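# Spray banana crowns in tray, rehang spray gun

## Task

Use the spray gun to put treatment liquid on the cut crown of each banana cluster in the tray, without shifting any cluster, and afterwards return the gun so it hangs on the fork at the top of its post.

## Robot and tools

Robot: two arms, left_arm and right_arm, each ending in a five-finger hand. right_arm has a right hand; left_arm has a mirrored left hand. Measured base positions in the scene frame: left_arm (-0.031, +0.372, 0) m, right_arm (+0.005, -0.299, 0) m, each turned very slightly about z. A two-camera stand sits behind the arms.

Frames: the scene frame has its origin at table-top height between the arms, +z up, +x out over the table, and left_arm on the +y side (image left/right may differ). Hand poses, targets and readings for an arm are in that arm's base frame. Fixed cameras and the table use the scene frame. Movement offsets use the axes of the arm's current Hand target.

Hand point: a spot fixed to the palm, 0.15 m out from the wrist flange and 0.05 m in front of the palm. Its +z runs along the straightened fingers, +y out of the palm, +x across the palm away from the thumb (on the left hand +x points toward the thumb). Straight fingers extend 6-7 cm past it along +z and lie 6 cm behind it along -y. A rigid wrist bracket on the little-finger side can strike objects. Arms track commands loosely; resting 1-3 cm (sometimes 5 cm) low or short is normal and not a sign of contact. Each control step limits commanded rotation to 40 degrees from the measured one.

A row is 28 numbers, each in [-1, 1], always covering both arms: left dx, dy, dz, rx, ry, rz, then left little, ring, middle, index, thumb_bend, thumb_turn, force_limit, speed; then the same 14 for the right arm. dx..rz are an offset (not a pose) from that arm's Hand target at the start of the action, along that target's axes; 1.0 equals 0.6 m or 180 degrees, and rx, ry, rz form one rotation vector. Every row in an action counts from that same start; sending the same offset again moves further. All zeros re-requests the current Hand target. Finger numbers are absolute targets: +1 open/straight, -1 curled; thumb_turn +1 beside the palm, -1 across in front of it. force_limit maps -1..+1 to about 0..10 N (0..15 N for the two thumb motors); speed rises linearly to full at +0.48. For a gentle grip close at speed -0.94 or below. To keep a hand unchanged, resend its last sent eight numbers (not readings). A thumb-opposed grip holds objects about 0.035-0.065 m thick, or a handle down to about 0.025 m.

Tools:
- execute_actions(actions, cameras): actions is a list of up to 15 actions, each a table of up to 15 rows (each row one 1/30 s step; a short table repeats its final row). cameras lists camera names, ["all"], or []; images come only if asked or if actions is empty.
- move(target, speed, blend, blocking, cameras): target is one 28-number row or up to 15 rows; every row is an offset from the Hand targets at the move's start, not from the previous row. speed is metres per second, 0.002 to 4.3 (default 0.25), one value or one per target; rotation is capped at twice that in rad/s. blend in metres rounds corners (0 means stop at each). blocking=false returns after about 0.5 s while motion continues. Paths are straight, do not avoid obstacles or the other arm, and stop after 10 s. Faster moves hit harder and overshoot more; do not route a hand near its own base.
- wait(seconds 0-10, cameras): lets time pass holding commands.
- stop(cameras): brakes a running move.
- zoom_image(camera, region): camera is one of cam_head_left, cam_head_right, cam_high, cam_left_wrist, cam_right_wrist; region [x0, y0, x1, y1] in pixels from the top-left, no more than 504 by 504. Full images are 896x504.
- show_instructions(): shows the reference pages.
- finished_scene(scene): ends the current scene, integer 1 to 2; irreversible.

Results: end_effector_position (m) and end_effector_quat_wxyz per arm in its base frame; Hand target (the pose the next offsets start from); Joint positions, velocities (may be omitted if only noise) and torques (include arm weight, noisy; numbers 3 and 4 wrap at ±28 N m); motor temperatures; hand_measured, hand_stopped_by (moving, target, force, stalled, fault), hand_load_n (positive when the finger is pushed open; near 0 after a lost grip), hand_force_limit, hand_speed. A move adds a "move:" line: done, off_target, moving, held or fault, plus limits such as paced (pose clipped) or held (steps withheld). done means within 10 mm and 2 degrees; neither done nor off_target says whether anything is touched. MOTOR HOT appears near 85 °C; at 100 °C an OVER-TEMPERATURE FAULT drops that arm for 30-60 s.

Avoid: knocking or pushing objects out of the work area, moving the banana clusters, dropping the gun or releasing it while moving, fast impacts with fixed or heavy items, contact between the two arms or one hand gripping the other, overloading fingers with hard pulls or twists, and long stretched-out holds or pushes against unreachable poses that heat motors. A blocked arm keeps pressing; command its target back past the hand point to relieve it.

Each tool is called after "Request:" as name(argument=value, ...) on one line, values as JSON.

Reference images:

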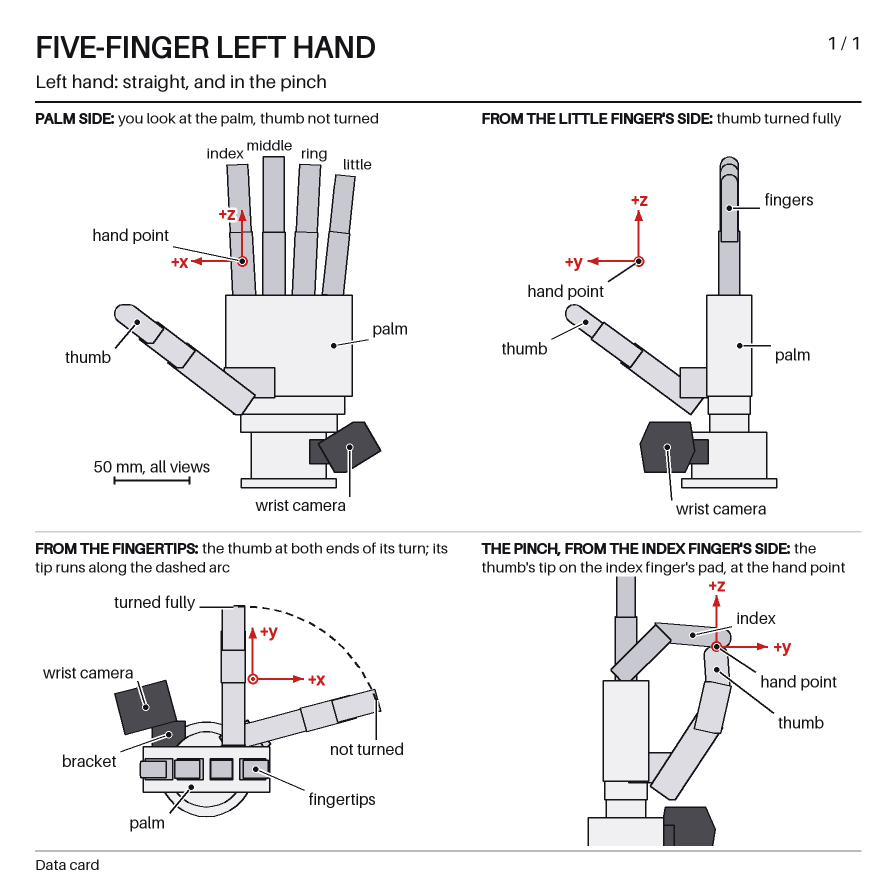

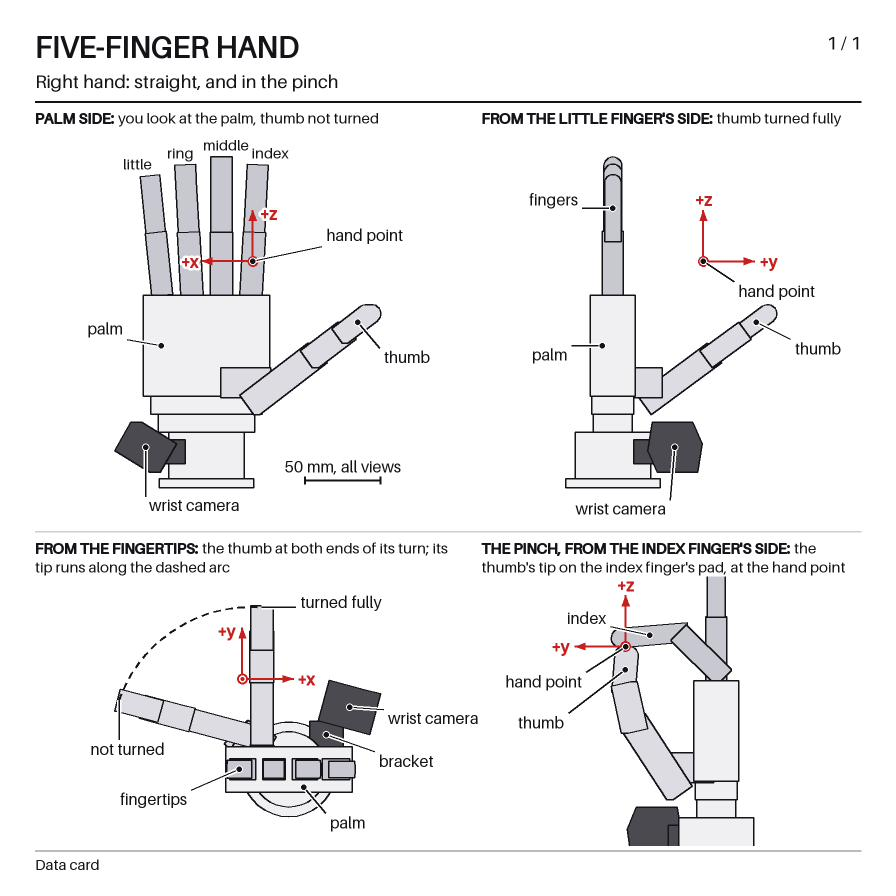

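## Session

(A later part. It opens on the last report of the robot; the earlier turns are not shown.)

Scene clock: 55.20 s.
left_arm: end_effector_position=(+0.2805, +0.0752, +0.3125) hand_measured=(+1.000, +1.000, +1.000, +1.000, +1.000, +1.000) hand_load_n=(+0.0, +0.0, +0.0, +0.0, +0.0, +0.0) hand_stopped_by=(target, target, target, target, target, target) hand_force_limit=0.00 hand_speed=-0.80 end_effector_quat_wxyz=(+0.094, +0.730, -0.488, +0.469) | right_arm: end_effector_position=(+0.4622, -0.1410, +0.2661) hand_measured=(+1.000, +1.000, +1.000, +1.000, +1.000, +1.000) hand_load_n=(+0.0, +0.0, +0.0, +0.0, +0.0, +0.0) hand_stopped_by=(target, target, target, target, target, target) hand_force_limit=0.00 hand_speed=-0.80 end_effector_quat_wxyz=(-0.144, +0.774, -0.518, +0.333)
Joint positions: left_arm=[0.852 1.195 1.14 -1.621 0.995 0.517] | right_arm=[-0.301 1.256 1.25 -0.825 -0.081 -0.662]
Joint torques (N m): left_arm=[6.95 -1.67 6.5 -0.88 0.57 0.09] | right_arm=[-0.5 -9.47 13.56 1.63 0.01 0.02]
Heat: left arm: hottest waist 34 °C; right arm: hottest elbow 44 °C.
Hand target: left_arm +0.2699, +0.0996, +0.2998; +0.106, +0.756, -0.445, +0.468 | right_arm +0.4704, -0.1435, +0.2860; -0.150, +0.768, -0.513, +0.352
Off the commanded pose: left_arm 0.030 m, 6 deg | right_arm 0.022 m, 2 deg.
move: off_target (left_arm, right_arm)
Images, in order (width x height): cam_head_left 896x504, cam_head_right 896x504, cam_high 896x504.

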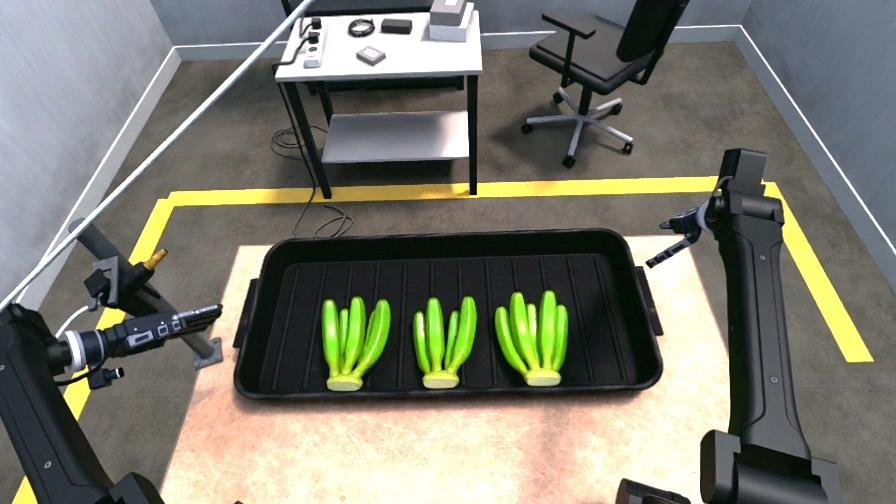

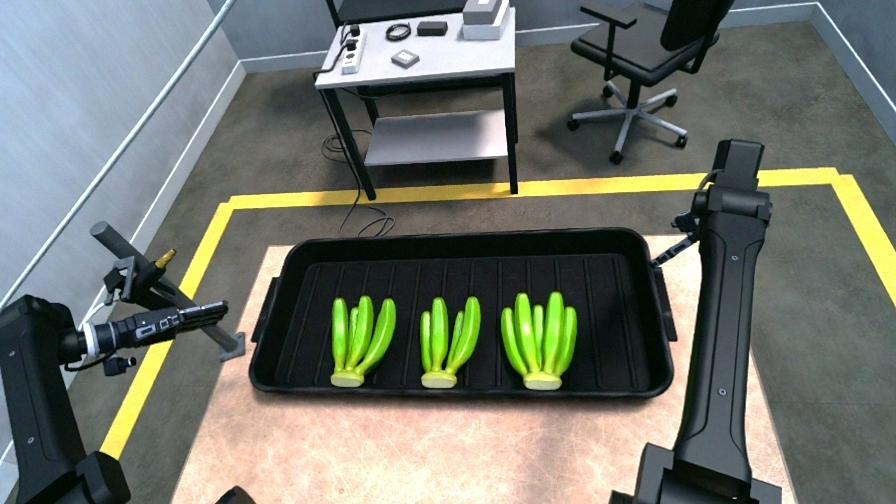

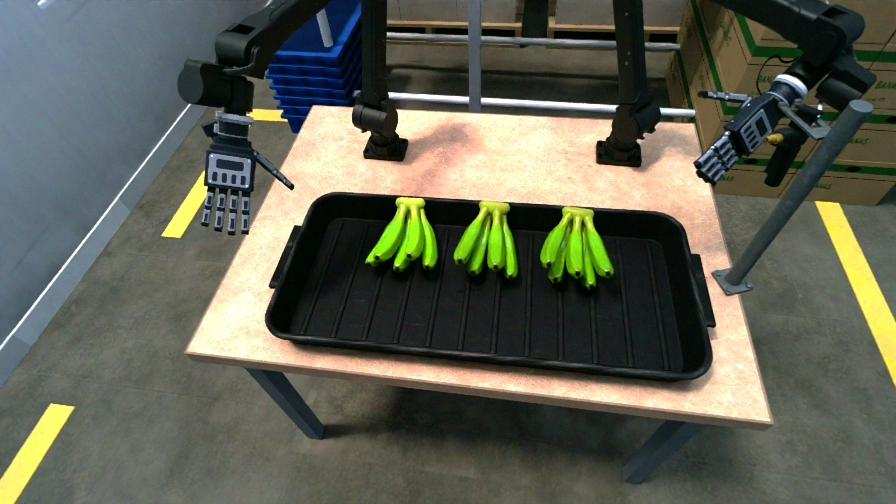

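Request:
move(target=[0.08,0.1263,-0.0337,0,0,0,1,1,1,1,1,1,0,-0.8,0,0,0,0,0,0,1,1,1,1,1,1,0,-0.8], speed=0.12, cameras=["cam_head_left","cam_high","cam_head_right"])

Request:
zoom_image(camera="cam_head_left", region=[0, 200, 250, 420])

Request:
zoom_image(camera="cam_high", region=[676, 0, 896, 220])

Request:
zoom_image(camera="cam_head_right", region=[0, 200, 250, 420])

Scene clock: 57.00 s.
left_arm: end_effector_position=(+0.2248, +0.0314, +0.3305) hand_measured=(+1.000, +1.000, +1.000, +1.000, +1.000, +1.000) hand_load_n=(+0.0, +0.0, +0.0, +0.0, +0.0, -0.5) hand_stopped_by=(target, target, target, target, target, target) hand_force_limit=0.00 hand_speed=-0.80 end_effector_quat_wxyz=(+0.029, +0.755, -0.469, +0.458) | right_arm: end_effector_position=(+0.4622, -0.1410, +0.2661) hand_measured=(+1.000, +1.000, +1.000, +1.000, +1.000, +1.000) hand_load_n=(+0.0, +0.0, +0.0, +0.0, +0.0, +0.0) hand_stopped_by=(target, target, target, target, target, target) hand_force_limit=0.00 hand_speed=-0.80 end_effector_quat_wxyz=(-0.144, +0.774, -0.518, +0.333)
Joint positions: left_arm=[0.921 0.906 1.03 -1.652 0.953 0.44] | right_arm=[-0.301 1.256 1.25 -0.825 -0.081 -0.662]
Joint torques (N m): left_arm=[7.36 -3.31 5.96 -0.92 0.57 -0.2] | right_arm=[-0.56 -9.41 13.56 1.65 0.01 0.02]
Heat: left arm: hottest waist 34 °C; right arm: hottest elbow 44 °C.
Hand target: left_arm +0.2069, +0.0396, +0.3295; +0.106, +0.756, -0.445, +0.468 | right_arm +0.4704, -0.1435, +0.2860; -0.150, +0.768, -0.513, +0.352
Off the commanded pose: left_arm 0.020 m, 9 deg | right_arm 0.022 m, 2 deg.
joint sent to its limit (left arm) — joint 4 (wrist pitch), lower limit. The joint targets are off in position and orientation.
move: off_target (left_arm, right_arm)
Images, in order (width x height): cam_head_left 896x504, cam_head_right 896x504, cam_high 896x504.

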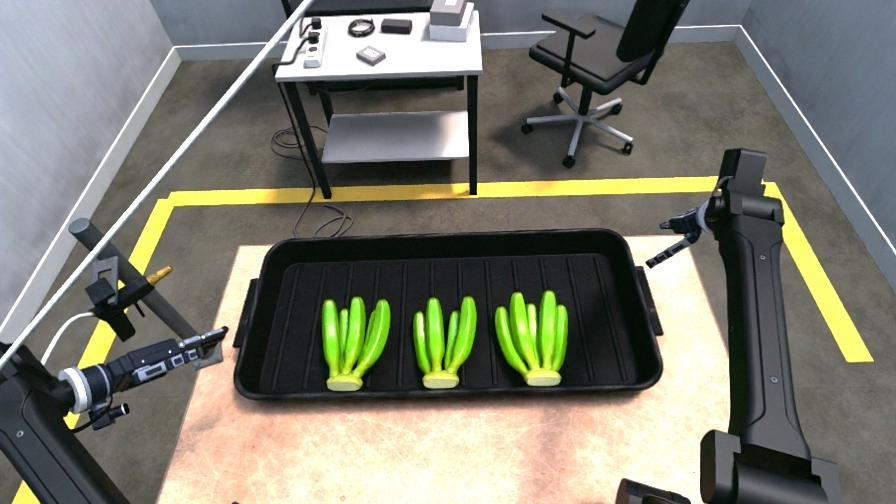

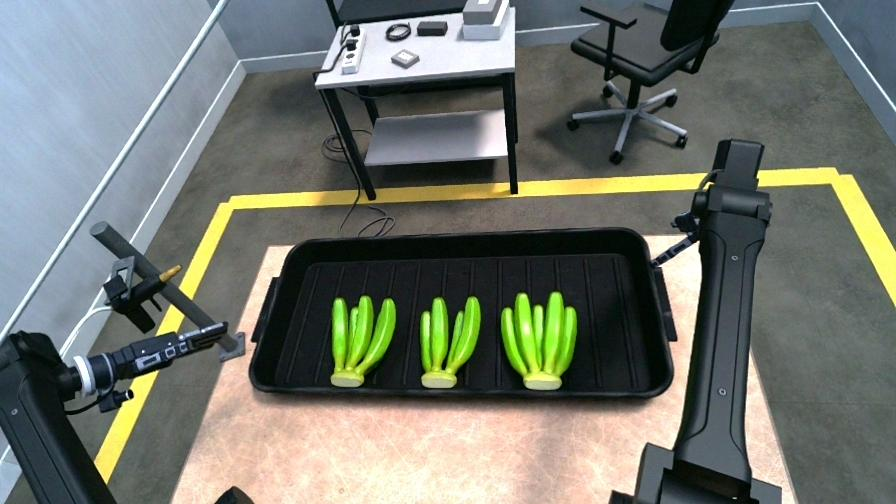

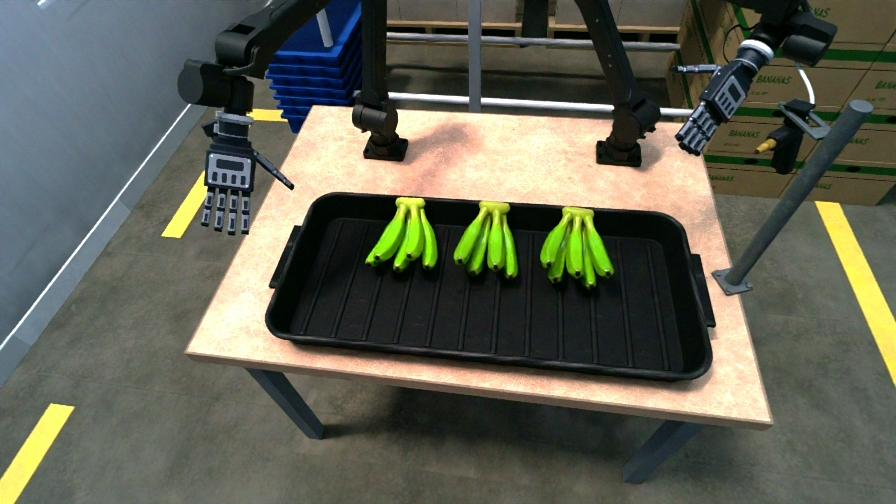

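Scaled by 2.016 from the camera's 896x504 image, which has a finer 1280x720 frame.

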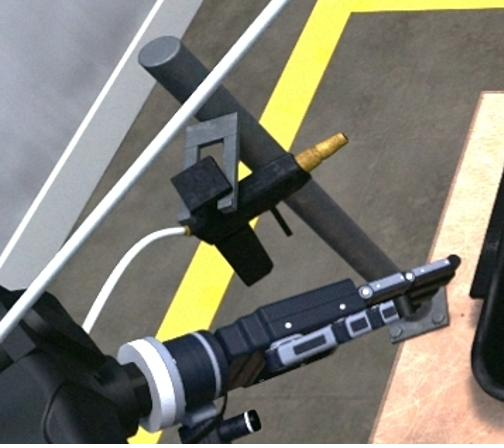

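Scaled by 2.291 from the camera's 896x504 image, which has a finer 1280x720 frame.

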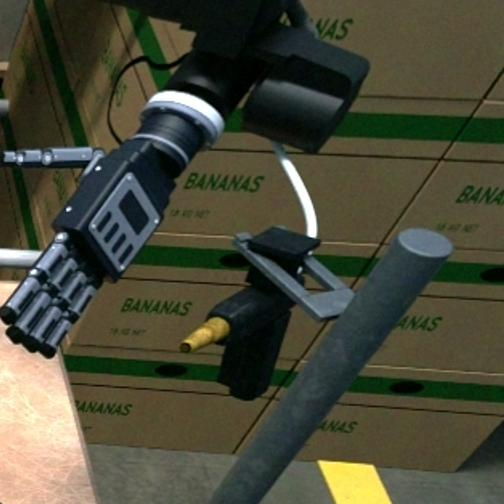

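Scaled by 2.016 from the camera's 896x504 image, which has a finer 1280x720 frame.

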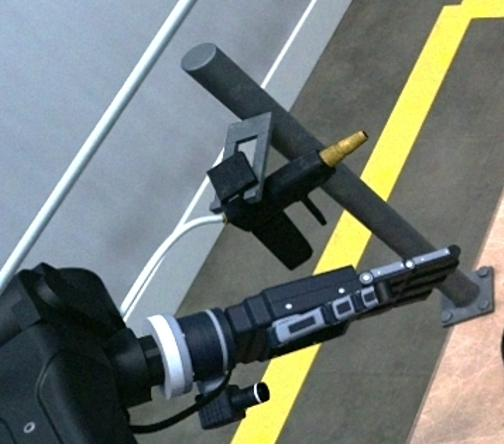

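Request:
move(target=[[-0.1395,0.1055,0.2058,0.027,0.0107,-0.1135,1,1,1,1,1,-1,0,0,0,0,0,0,0,0,1,1,1,1,1,1,0,-0.8],[-0.3358,-0.2352,0.1205,0.027,0.0107,-0.1135,1,1,1,1,1,-1,0,0,0,0,0,0,0,0,1,1,1,1,1,1,0,-0.8]], speed=0.15, blend=0.03, cameras=["all"])

Request:
zoom_image(camera="cam_head_left", region=[0, 200, 250, 420])

Request:
zoom_image(camera="cam_high", region=[676, 0, 896, 220])

Request:
zoom_image(camera="cam_head_right", region=[0, 200, 250, 420])

Scene clock: 63.30 s.
left_arm: end_effector_position=(+0.3334, +0.1249, +0.2772) hand_measured=(+1.000, +1.000, +1.000, +1.000, +1.000, -1.000) hand_load_n=(+0.0, +0.0, +0.0, +0.0, +0.0, -0.5) hand_stopped_by=(target, target, target, target, target, target) hand_force_limit=0.00 hand_speed=0.00 end_effector_quat_wxyz=(+0.056, +0.766, -0.408, +0.493) | right_arm: end_effector_position=(+0.4622, -0.1410, +0.2661) hand_measured=(+1.000, +1.000, +1.000, +1.000, +1.000, +1.000) hand_load_n=(+0.0, +0.0, +0.0, +0.0, +0.0, -0.5) hand_stopped_by=(target, target, target, target, target, target) hand_force_limit=0.00 hand_speed=-0.80 end_effector_quat_wxyz=(-0.144, +0.774, -0.518, +0.333)
Joint positions: left_arm=[0.878 1.268 1.086 -1.236 1.032 0.198] | right_arm=[-0.301 1.256 1.25 -0.825 -0.081 -0.662]
Joint torques (N m): left_arm=[11.46 12.45 1.1 0.68 1.34 -0.04] | right_arm=[-0.5 -9.47 13.56 1.65 0.01 0.02]
Heat: left arm: hottest waist 34 °C; right arm: hottest elbow 45 °C.
Hand target: left_arm +0.3269, +0.1958, +0.1653; +0.162, +0.819, -0.282, +0.473 | right_arm +0.4704, -0.1435, +0.2860; -0.150, +0.768, -0.513, +0.352
Off the commanded pose: left_arm 0.133 m, 20 deg | right_arm 0.022 m, 2 deg.
move: off_target (left_arm, right_arm)

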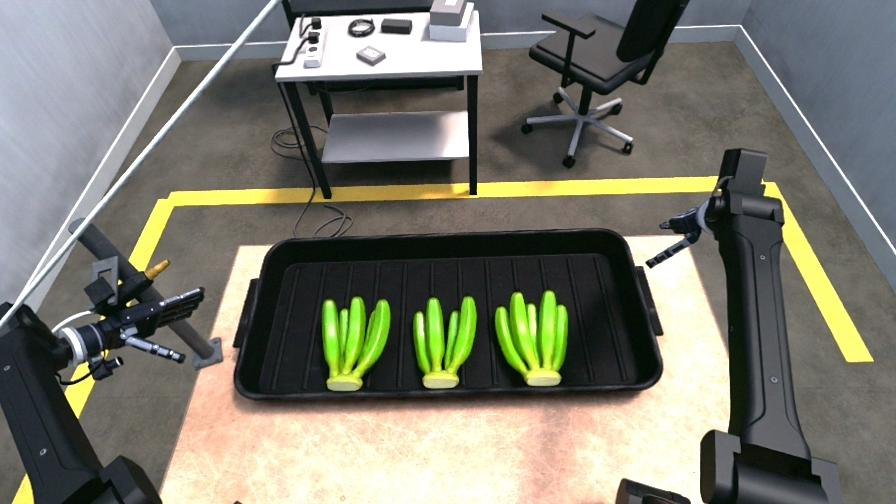

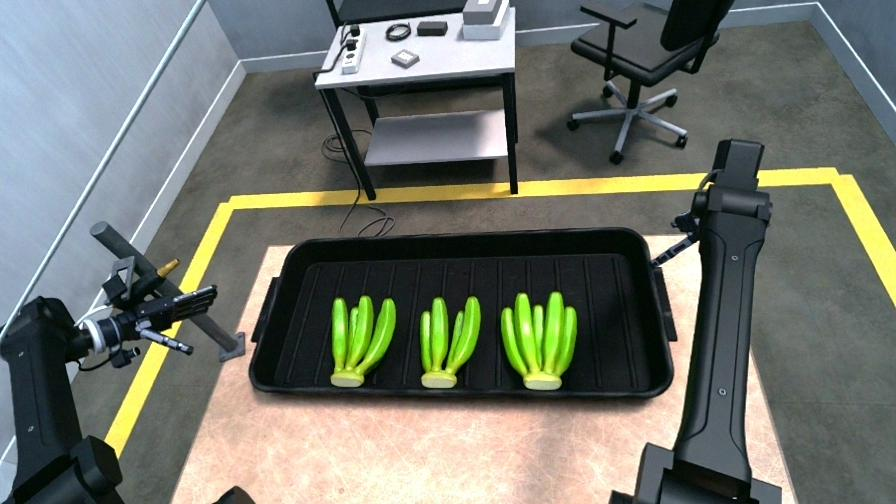

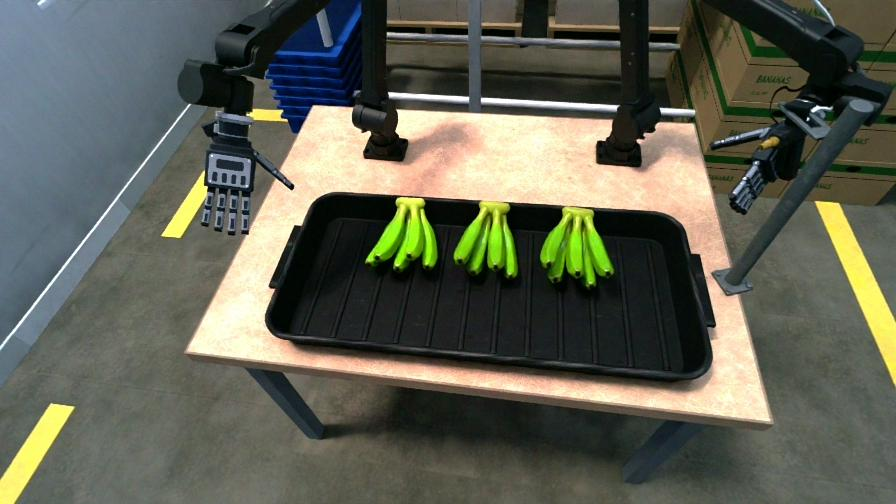

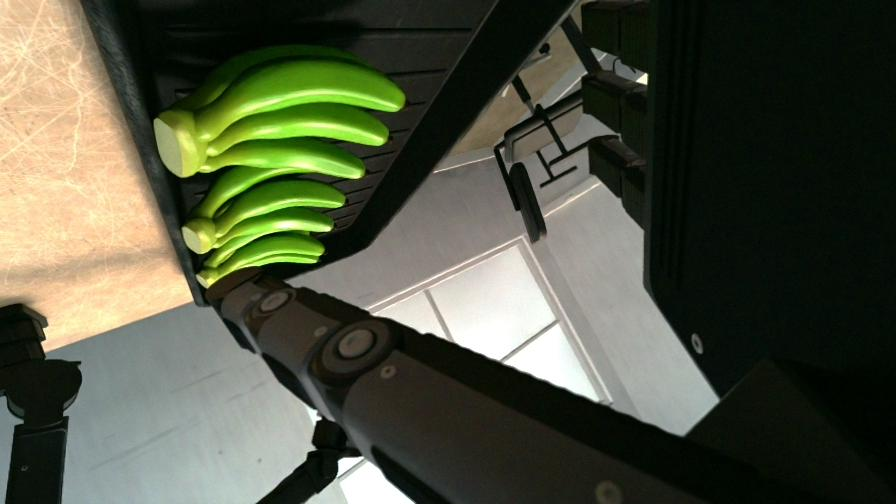

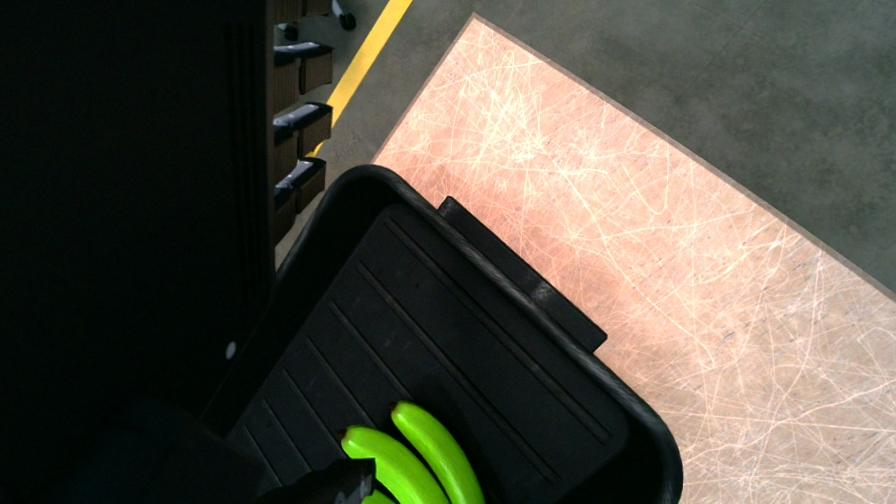

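Scaled by 2.016 from the camera's 896x504 image, which has a finer 1280x720 frame.

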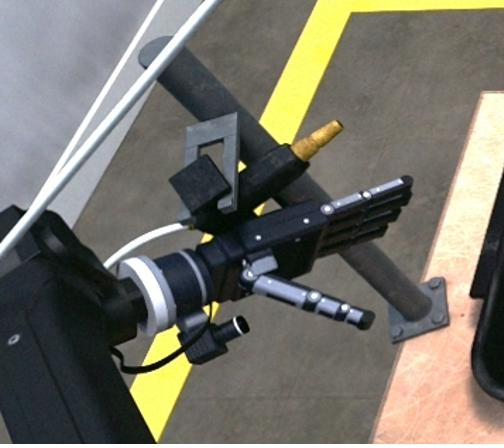

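Scaled by 2.291 from the camera's 896x504 image, which has a finer 1280x720 frame.

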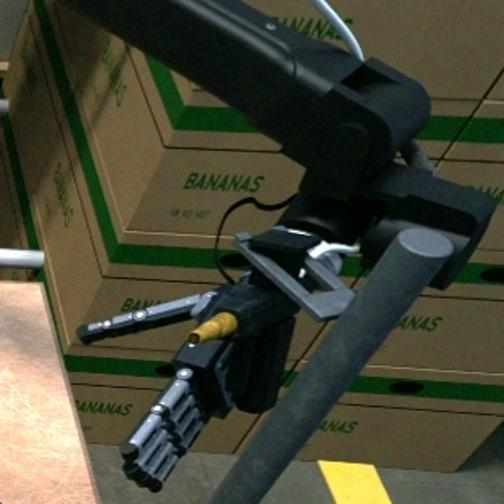

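Scaled by 2.016 from the camera's 896x504 image, which has a finer 1280x720 frame.

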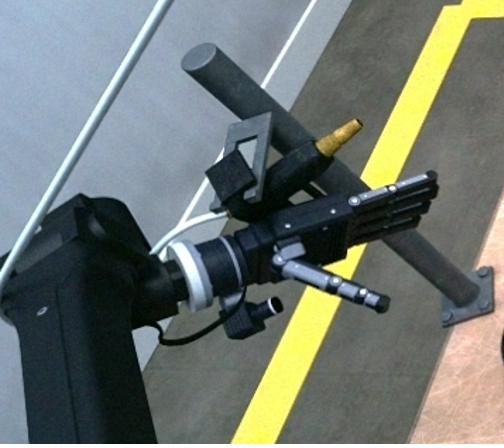

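Request:
move(target=[[0.2354,0.1718,0.0053,0,0,0,1,1,1,1,1,-1,0,0,0,0,0,0,0,0,1,1,1,1,1,1,0,-0.8],[0.1605,0.3852,0.0652,0,0,0,1,1,1,1,1,-1,0,0,0,0,0,0,0,0,1,1,1,1,1,1,0,-0.8]], speed=0.15, cameras=["cam_head_left","cam_high"])

Scene clock: 67.33 s.
left_arm: end_effector_position=(+0.2493, -0.0377, +0.2256) hand_measured=(+1.000, +1.000, +1.000, +1.000, +1.000, -1.000) hand_load_n=(+0.0, +0.0, +0.0, +0.0, +0.0, +0.0) hand_stopped_by=(target, target, target, target, target, target) hand_force_limit=0.00 hand_speed=0.00 end_effector_quat_wxyz=(+0.161, +0.816, -0.289, +0.473) | right_arm: end_effector_position=(+0.4622, -0.1410, +0.2661) hand_measured=(+1.000, +1.000, +1.000, +1.000, +1.000, +1.000) hand_load_n=(+0.0, +0.0, +0.0, +0.0, +0.0, +0.0) hand_stopped_by=(target, target, target, target, target, target) hand_force_limit=0.00 hand_speed=-0.80 end_effector_quat_wxyz=(-0.144, +0.774, -0.518, +0.333)
Joint positions: left_arm=[0.714 0.751 0.563 -1.072 1.017 -0.35] | right_arm=[-0.301 1.256 1.25 -0.825 -0.081 -0.662]
Joint torques (N m): left_arm=[0.67 0.67 8.98 0.39 0.71 -0.2] | right_arm=[-0.5 -9.47 13.56 1.63 0.01 0.02]
Heat: left arm: hottest waist 33 °C; right arm: hottest elbow 45 °C.
Hand target: left_arm +0.2493, -0.0369, +0.2290; +0.162, +0.819, -0.282, +0.473 | right_arm +0.4704, -0.1435, +0.2860; -0.150, +0.768, -0.513, +0.352
Off the commanded pose: left_arm 0.003 m, 1 deg | right_arm 0.022 m, 2 deg.
move: off_target (right_arm)
Images, in order (width x height): cam_head_left 896x504, cam_high 896x504.

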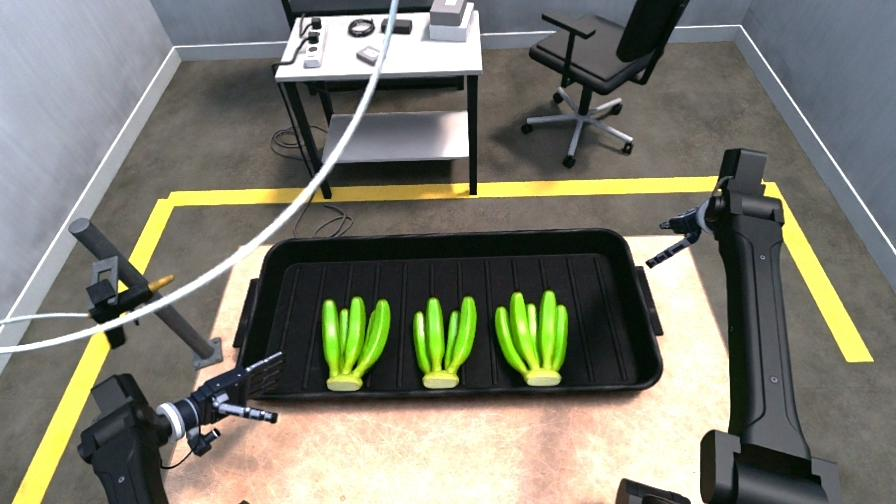

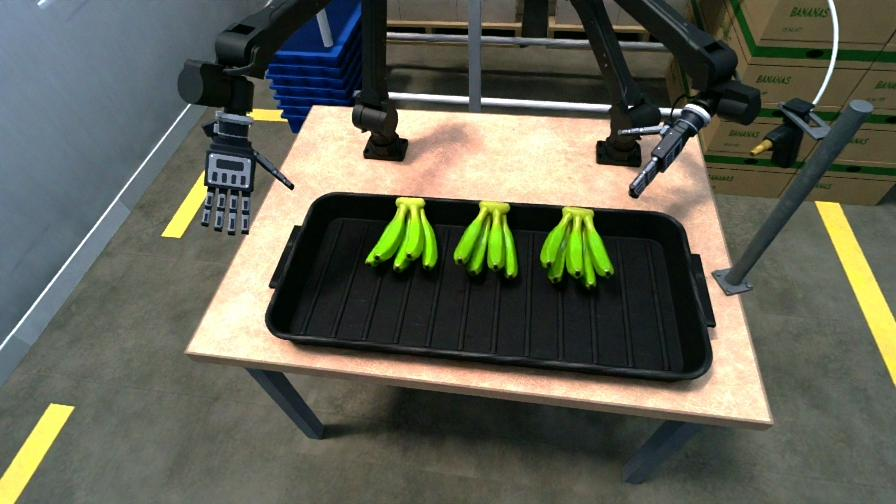

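Request:
move(target=[[-0.0924,0,0.0533,0,0,0,1,1,1,1,1,-1,0,0,0,0,0,0,0,0,1,1,1,1,1,1,0,-0.8],[-0.1608,-0.3857,-0.0653,0,0,0,1,1,1,1,1,-1,0,0,0,0,0,0,0,0,1,1,1,1,1,1,0,-0.8]], speed=0.15, cameras=["all"])

Request:
zoom_image(camera="cam_head_left", region=[0, 200, 250, 420])

Request:
zoom_image(camera="cam_high", region=[676, 0, 896, 220])

Request:
zoom_image(camera="cam_head_right", region=[0, 200, 250, 420])

Scene clock: 71.77 s.
left_arm: end_effector_position=(+0.3234, +0.1840, +0.1649) hand_measured=(+1.000, +1.000, +1.000, +1.000, +1.000, -1.000) hand_load_n=(+0.0, +0.0, +0.0, +0.0, +0.0, +0.0) hand_stopped_by=(target, target, target, target, target, target) hand_force_limit=0.00 hand_speed=0.00 end_effector_quat_wxyz=(+0.168, +0.819, -0.279, +0.472) | right_arm: end_effector_position=(+0.4622, -0.1410, +0.2661) hand_measured=(+1.000, +1.000, +1.000, +1.000, +1.000, +1.000) hand_load_n=(+0.5, +0.0, +0.0, +0.0, +0.0, +0.0) hand_stopped_by=(target, target, target, target, target, target) hand_force_limit=0.00 hand_speed=-0.80 end_effector_quat_wxyz=(-0.144, +0.774, -0.518, +0.333)
Joint positions: left_arm=[1.013 1.589 1.034 -1.207 1.039 0.208] | right_arm=[-0.301 1.256 1.25 -0.825 -0.081 -0.662]
Joint torques (N m): left_arm=[0.85 -6.3 9.31 -0.4 0.59 0.04] | right_arm=[-0.56 -9.47 13.56 1.65 0.01 0.02]
Heat: left arm: hottest waist 33 °C; right arm: hottest elbow 45 °C.
Hand target: left_arm +0.3270, +0.1961, +0.1653; +0.162, +0.819, -0.282, +0.473 | right_arm +0.4704, -0.1435, +0.2860; -0.150, +0.768, -0.513, +0.352
Off the commanded pose: left_arm 0.013 m, 1 deg | right_arm 0.022 m, 2 deg.
move: off_target (left_arm, right_arm)

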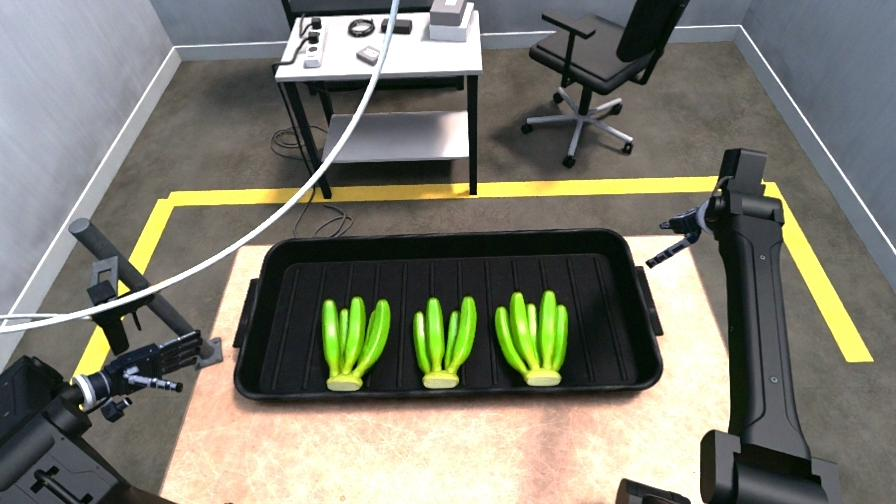

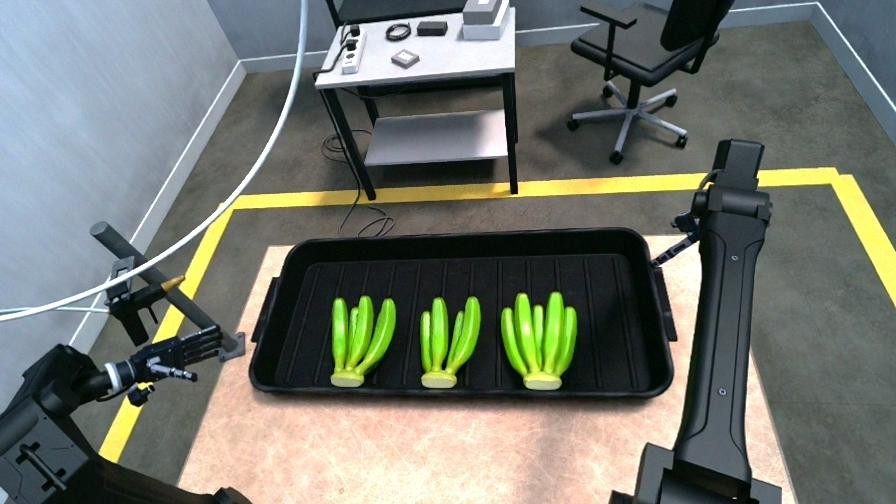

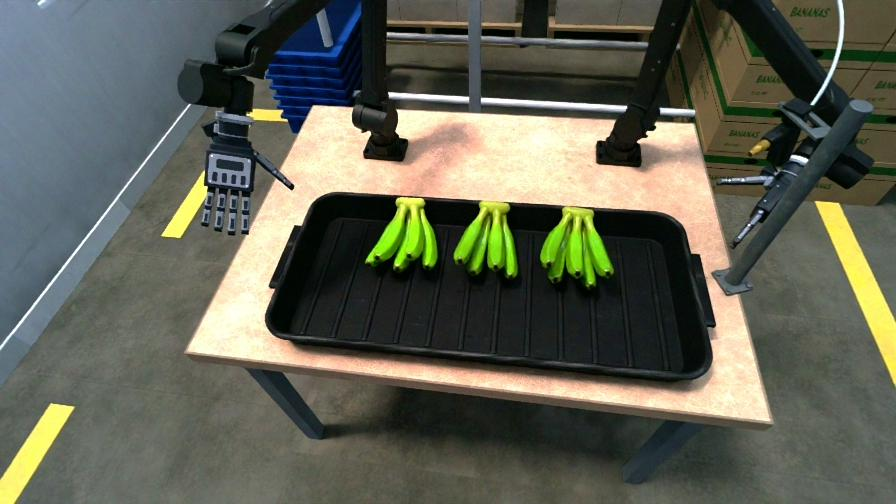

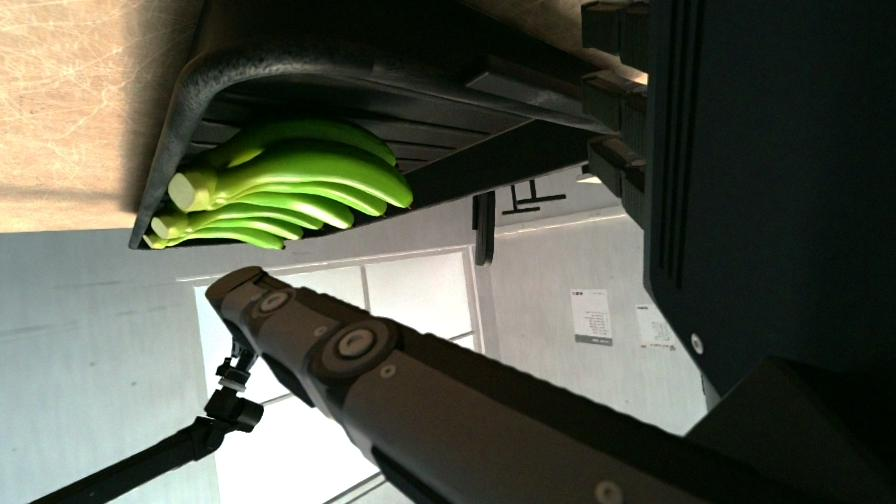

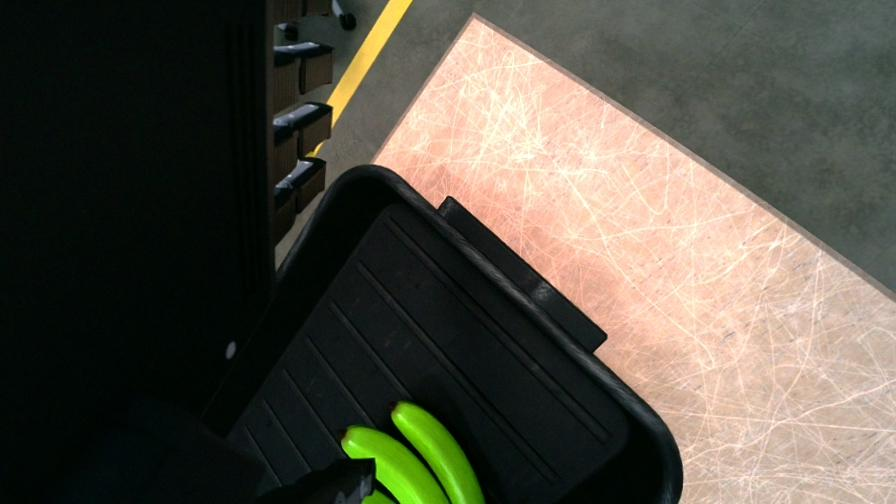

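Scaled by 2.016 from the camera's 896x504 image, which has a finer 1280x720 frame.

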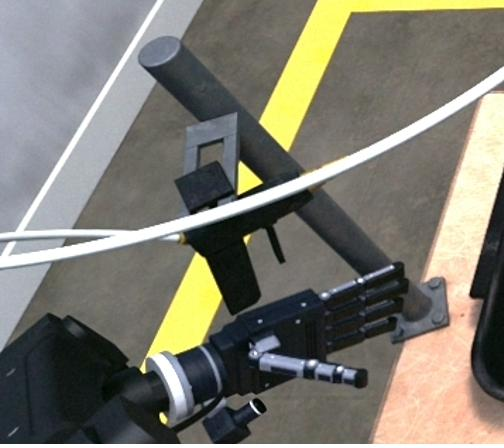

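Scaled by 2.291 from the camera's 896x504 image, which has a finer 1280x720 frame.

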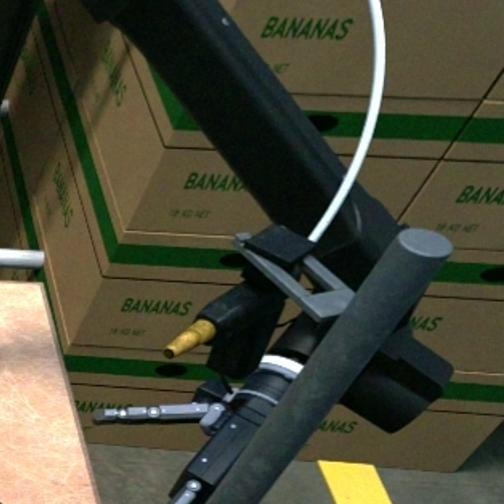

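Scaled by 2.016 from the camera's 896x504 image, which has a finer 1280x720 frame.

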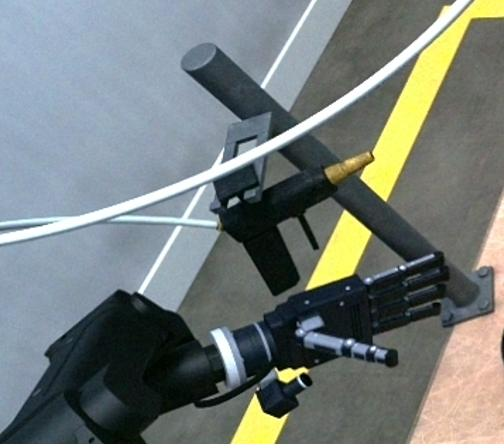

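Request:
move(target=[[-0.0195,-0.012,-0.0338,0,0,0,1,1,1,1,1,-1,0,0,0,0,0,0,0,0,1,1,1,1,1,1,0,-0.8],[0.0527,-0.012,-0.0755,0,0,0,1,1,1,1,1,-1,0,0,0,0,0,0,0,0,1,1,1,1,1,1,0,-0.8]], speed=0.1, cameras=["all"])

Request:
zoom_image(camera="cam_head_left", region=[50, 240, 230, 420])

Request:
zoom_image(camera="cam_high", region=[716, 60, 896, 240])

Request:
zoom_image(camera="cam_head_right", region=[50, 240, 230, 420])

Scene clock: 76.10 s.
left_arm: end_effector_position=(+0.3112, +0.2072, +0.2067) hand_measured=(+1.000, +1.000, +1.000, +1.000, +1.000, -1.000) hand_load_n=(+0.0, +0.0, +0.0, +0.0, +0.0, +0.0) hand_stopped_by=(target, target, target, target, target, target) hand_force_limit=0.00 hand_speed=0.00 end_effector_quat_wxyz=(+0.177, +0.820, -0.273, +0.470) | right_arm: end_effector_position=(+0.4622, -0.1410, +0.2661) hand_measured=(+1.000, +1.000, +1.000, +1.000, +1.000, +1.000) hand_load_n=(+0.0, +0.0, +0.0, +0.0, +0.0, +0.0) hand_stopped_by=(target, target, target, target, target, target) hand_force_limit=0.00 hand_speed=-0.80 end_effector_quat_wxyz=(-0.144, +0.774, -0.518, +0.333)
Joint positions: left_arm=[1.067 1.594 1.154 -1.429 1.027 0.307] | right_arm=[-0.301 1.256 1.25 -0.825 -0.081 -0.662]
Joint torques (N m): left_arm=[0.73 -8.82 9.54 -0.68 0.57 0.05] | right_arm=[-0.5 -9.47 13.57 1.63 0.01 0.02]
Heat: left arm: hottest waist 33 °C; right arm: hottest elbow 46 °C.
Hand target: left_arm +0.3130, +0.2162, +0.2152; +0.162, +0.819, -0.282, +0.473 | right_arm +0.4704, -0.1435, +0.2860; -0.150, +0.768, -0.513, +0.352
Off the commanded pose: left_arm 0.013 m, 2 deg | right_arm 0.022 m, 2 deg.
move: off_target (left_arm, right_arm)

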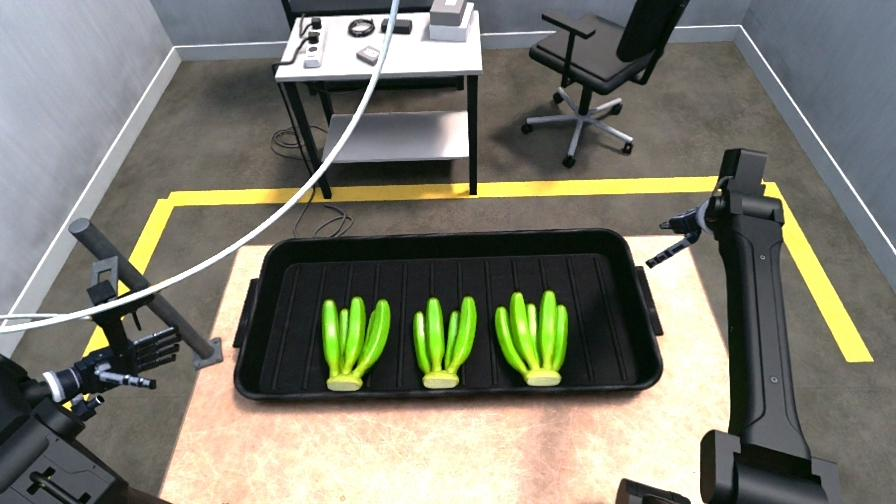

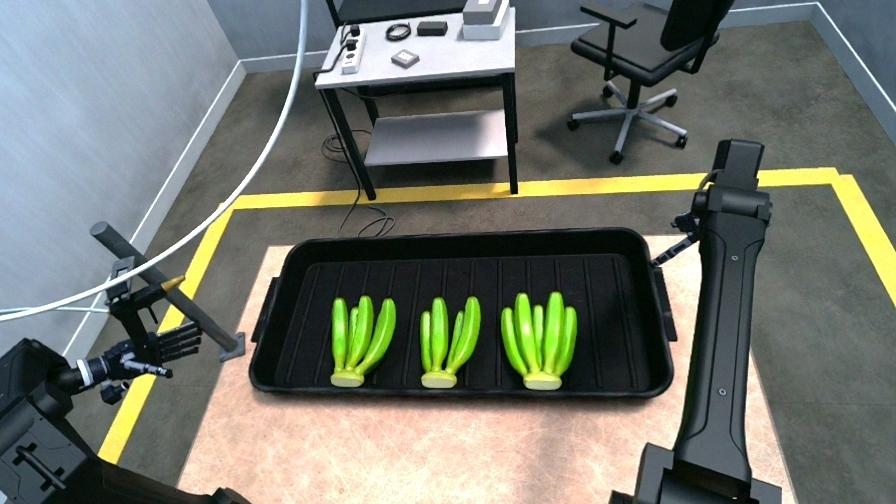

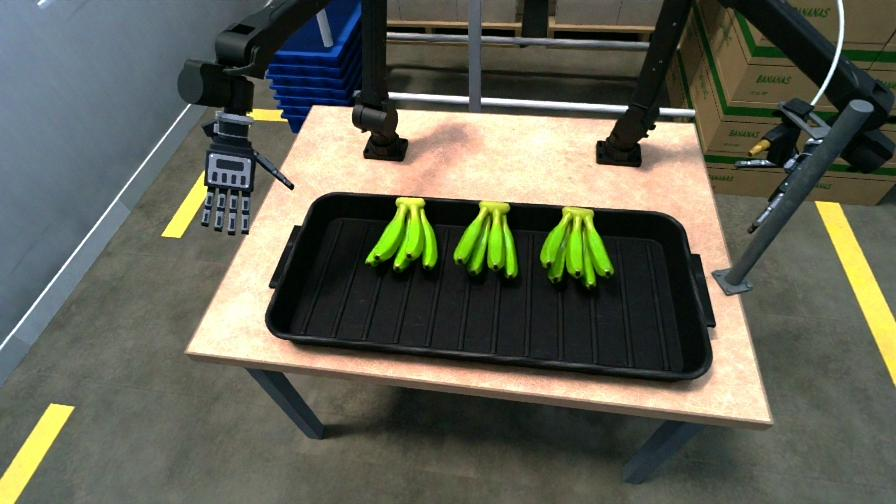

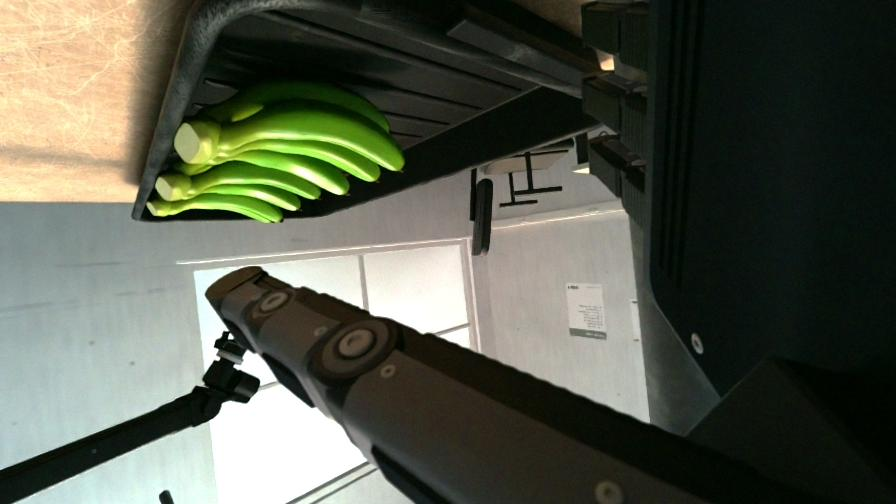

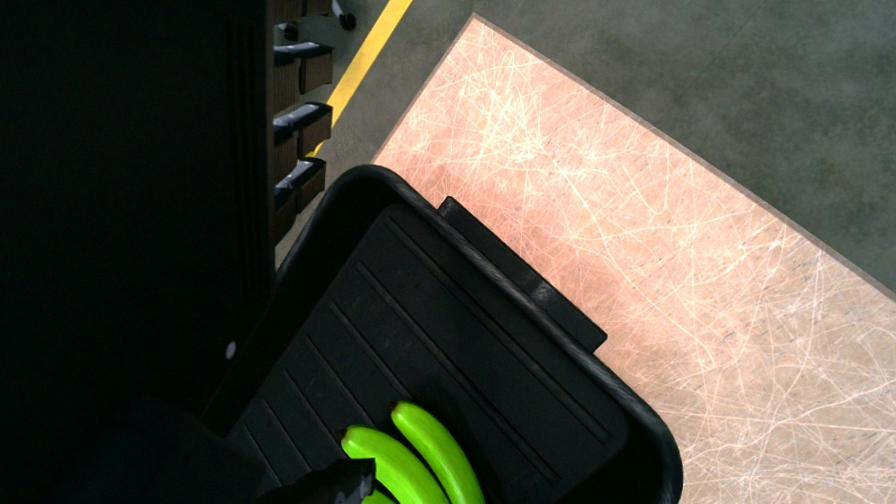

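Scaled by 2.800 from the camera's 896x504 image, which has a finer 1280x720 frame.

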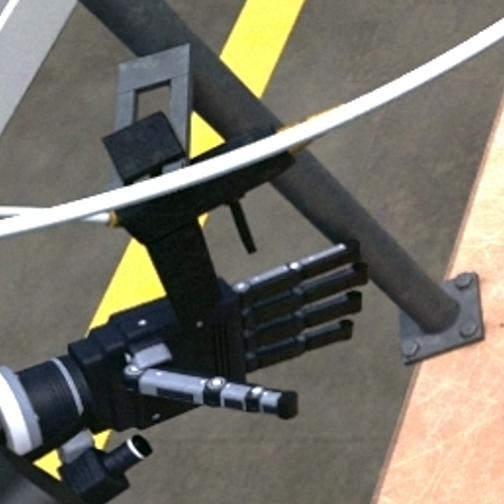

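Scaled by 2.800 from the camera's 896x504 image, which has a finer 1280x720 frame.

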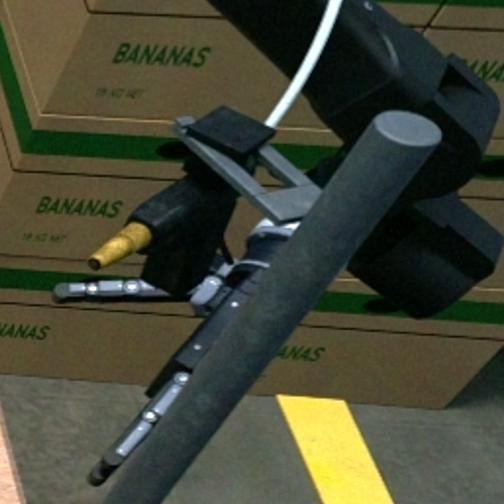

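Scaled by 2.800 from the camera's 896x504 image, which has a finer 1280x720 frame.

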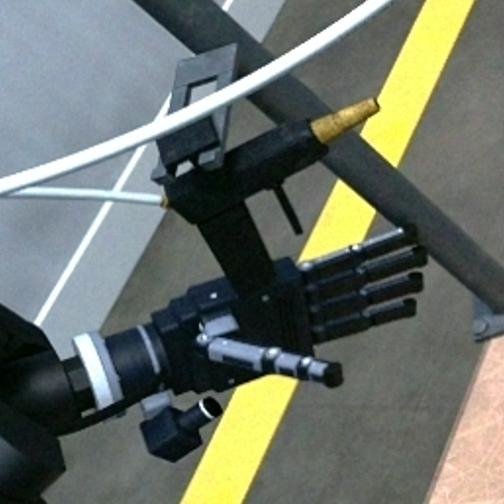

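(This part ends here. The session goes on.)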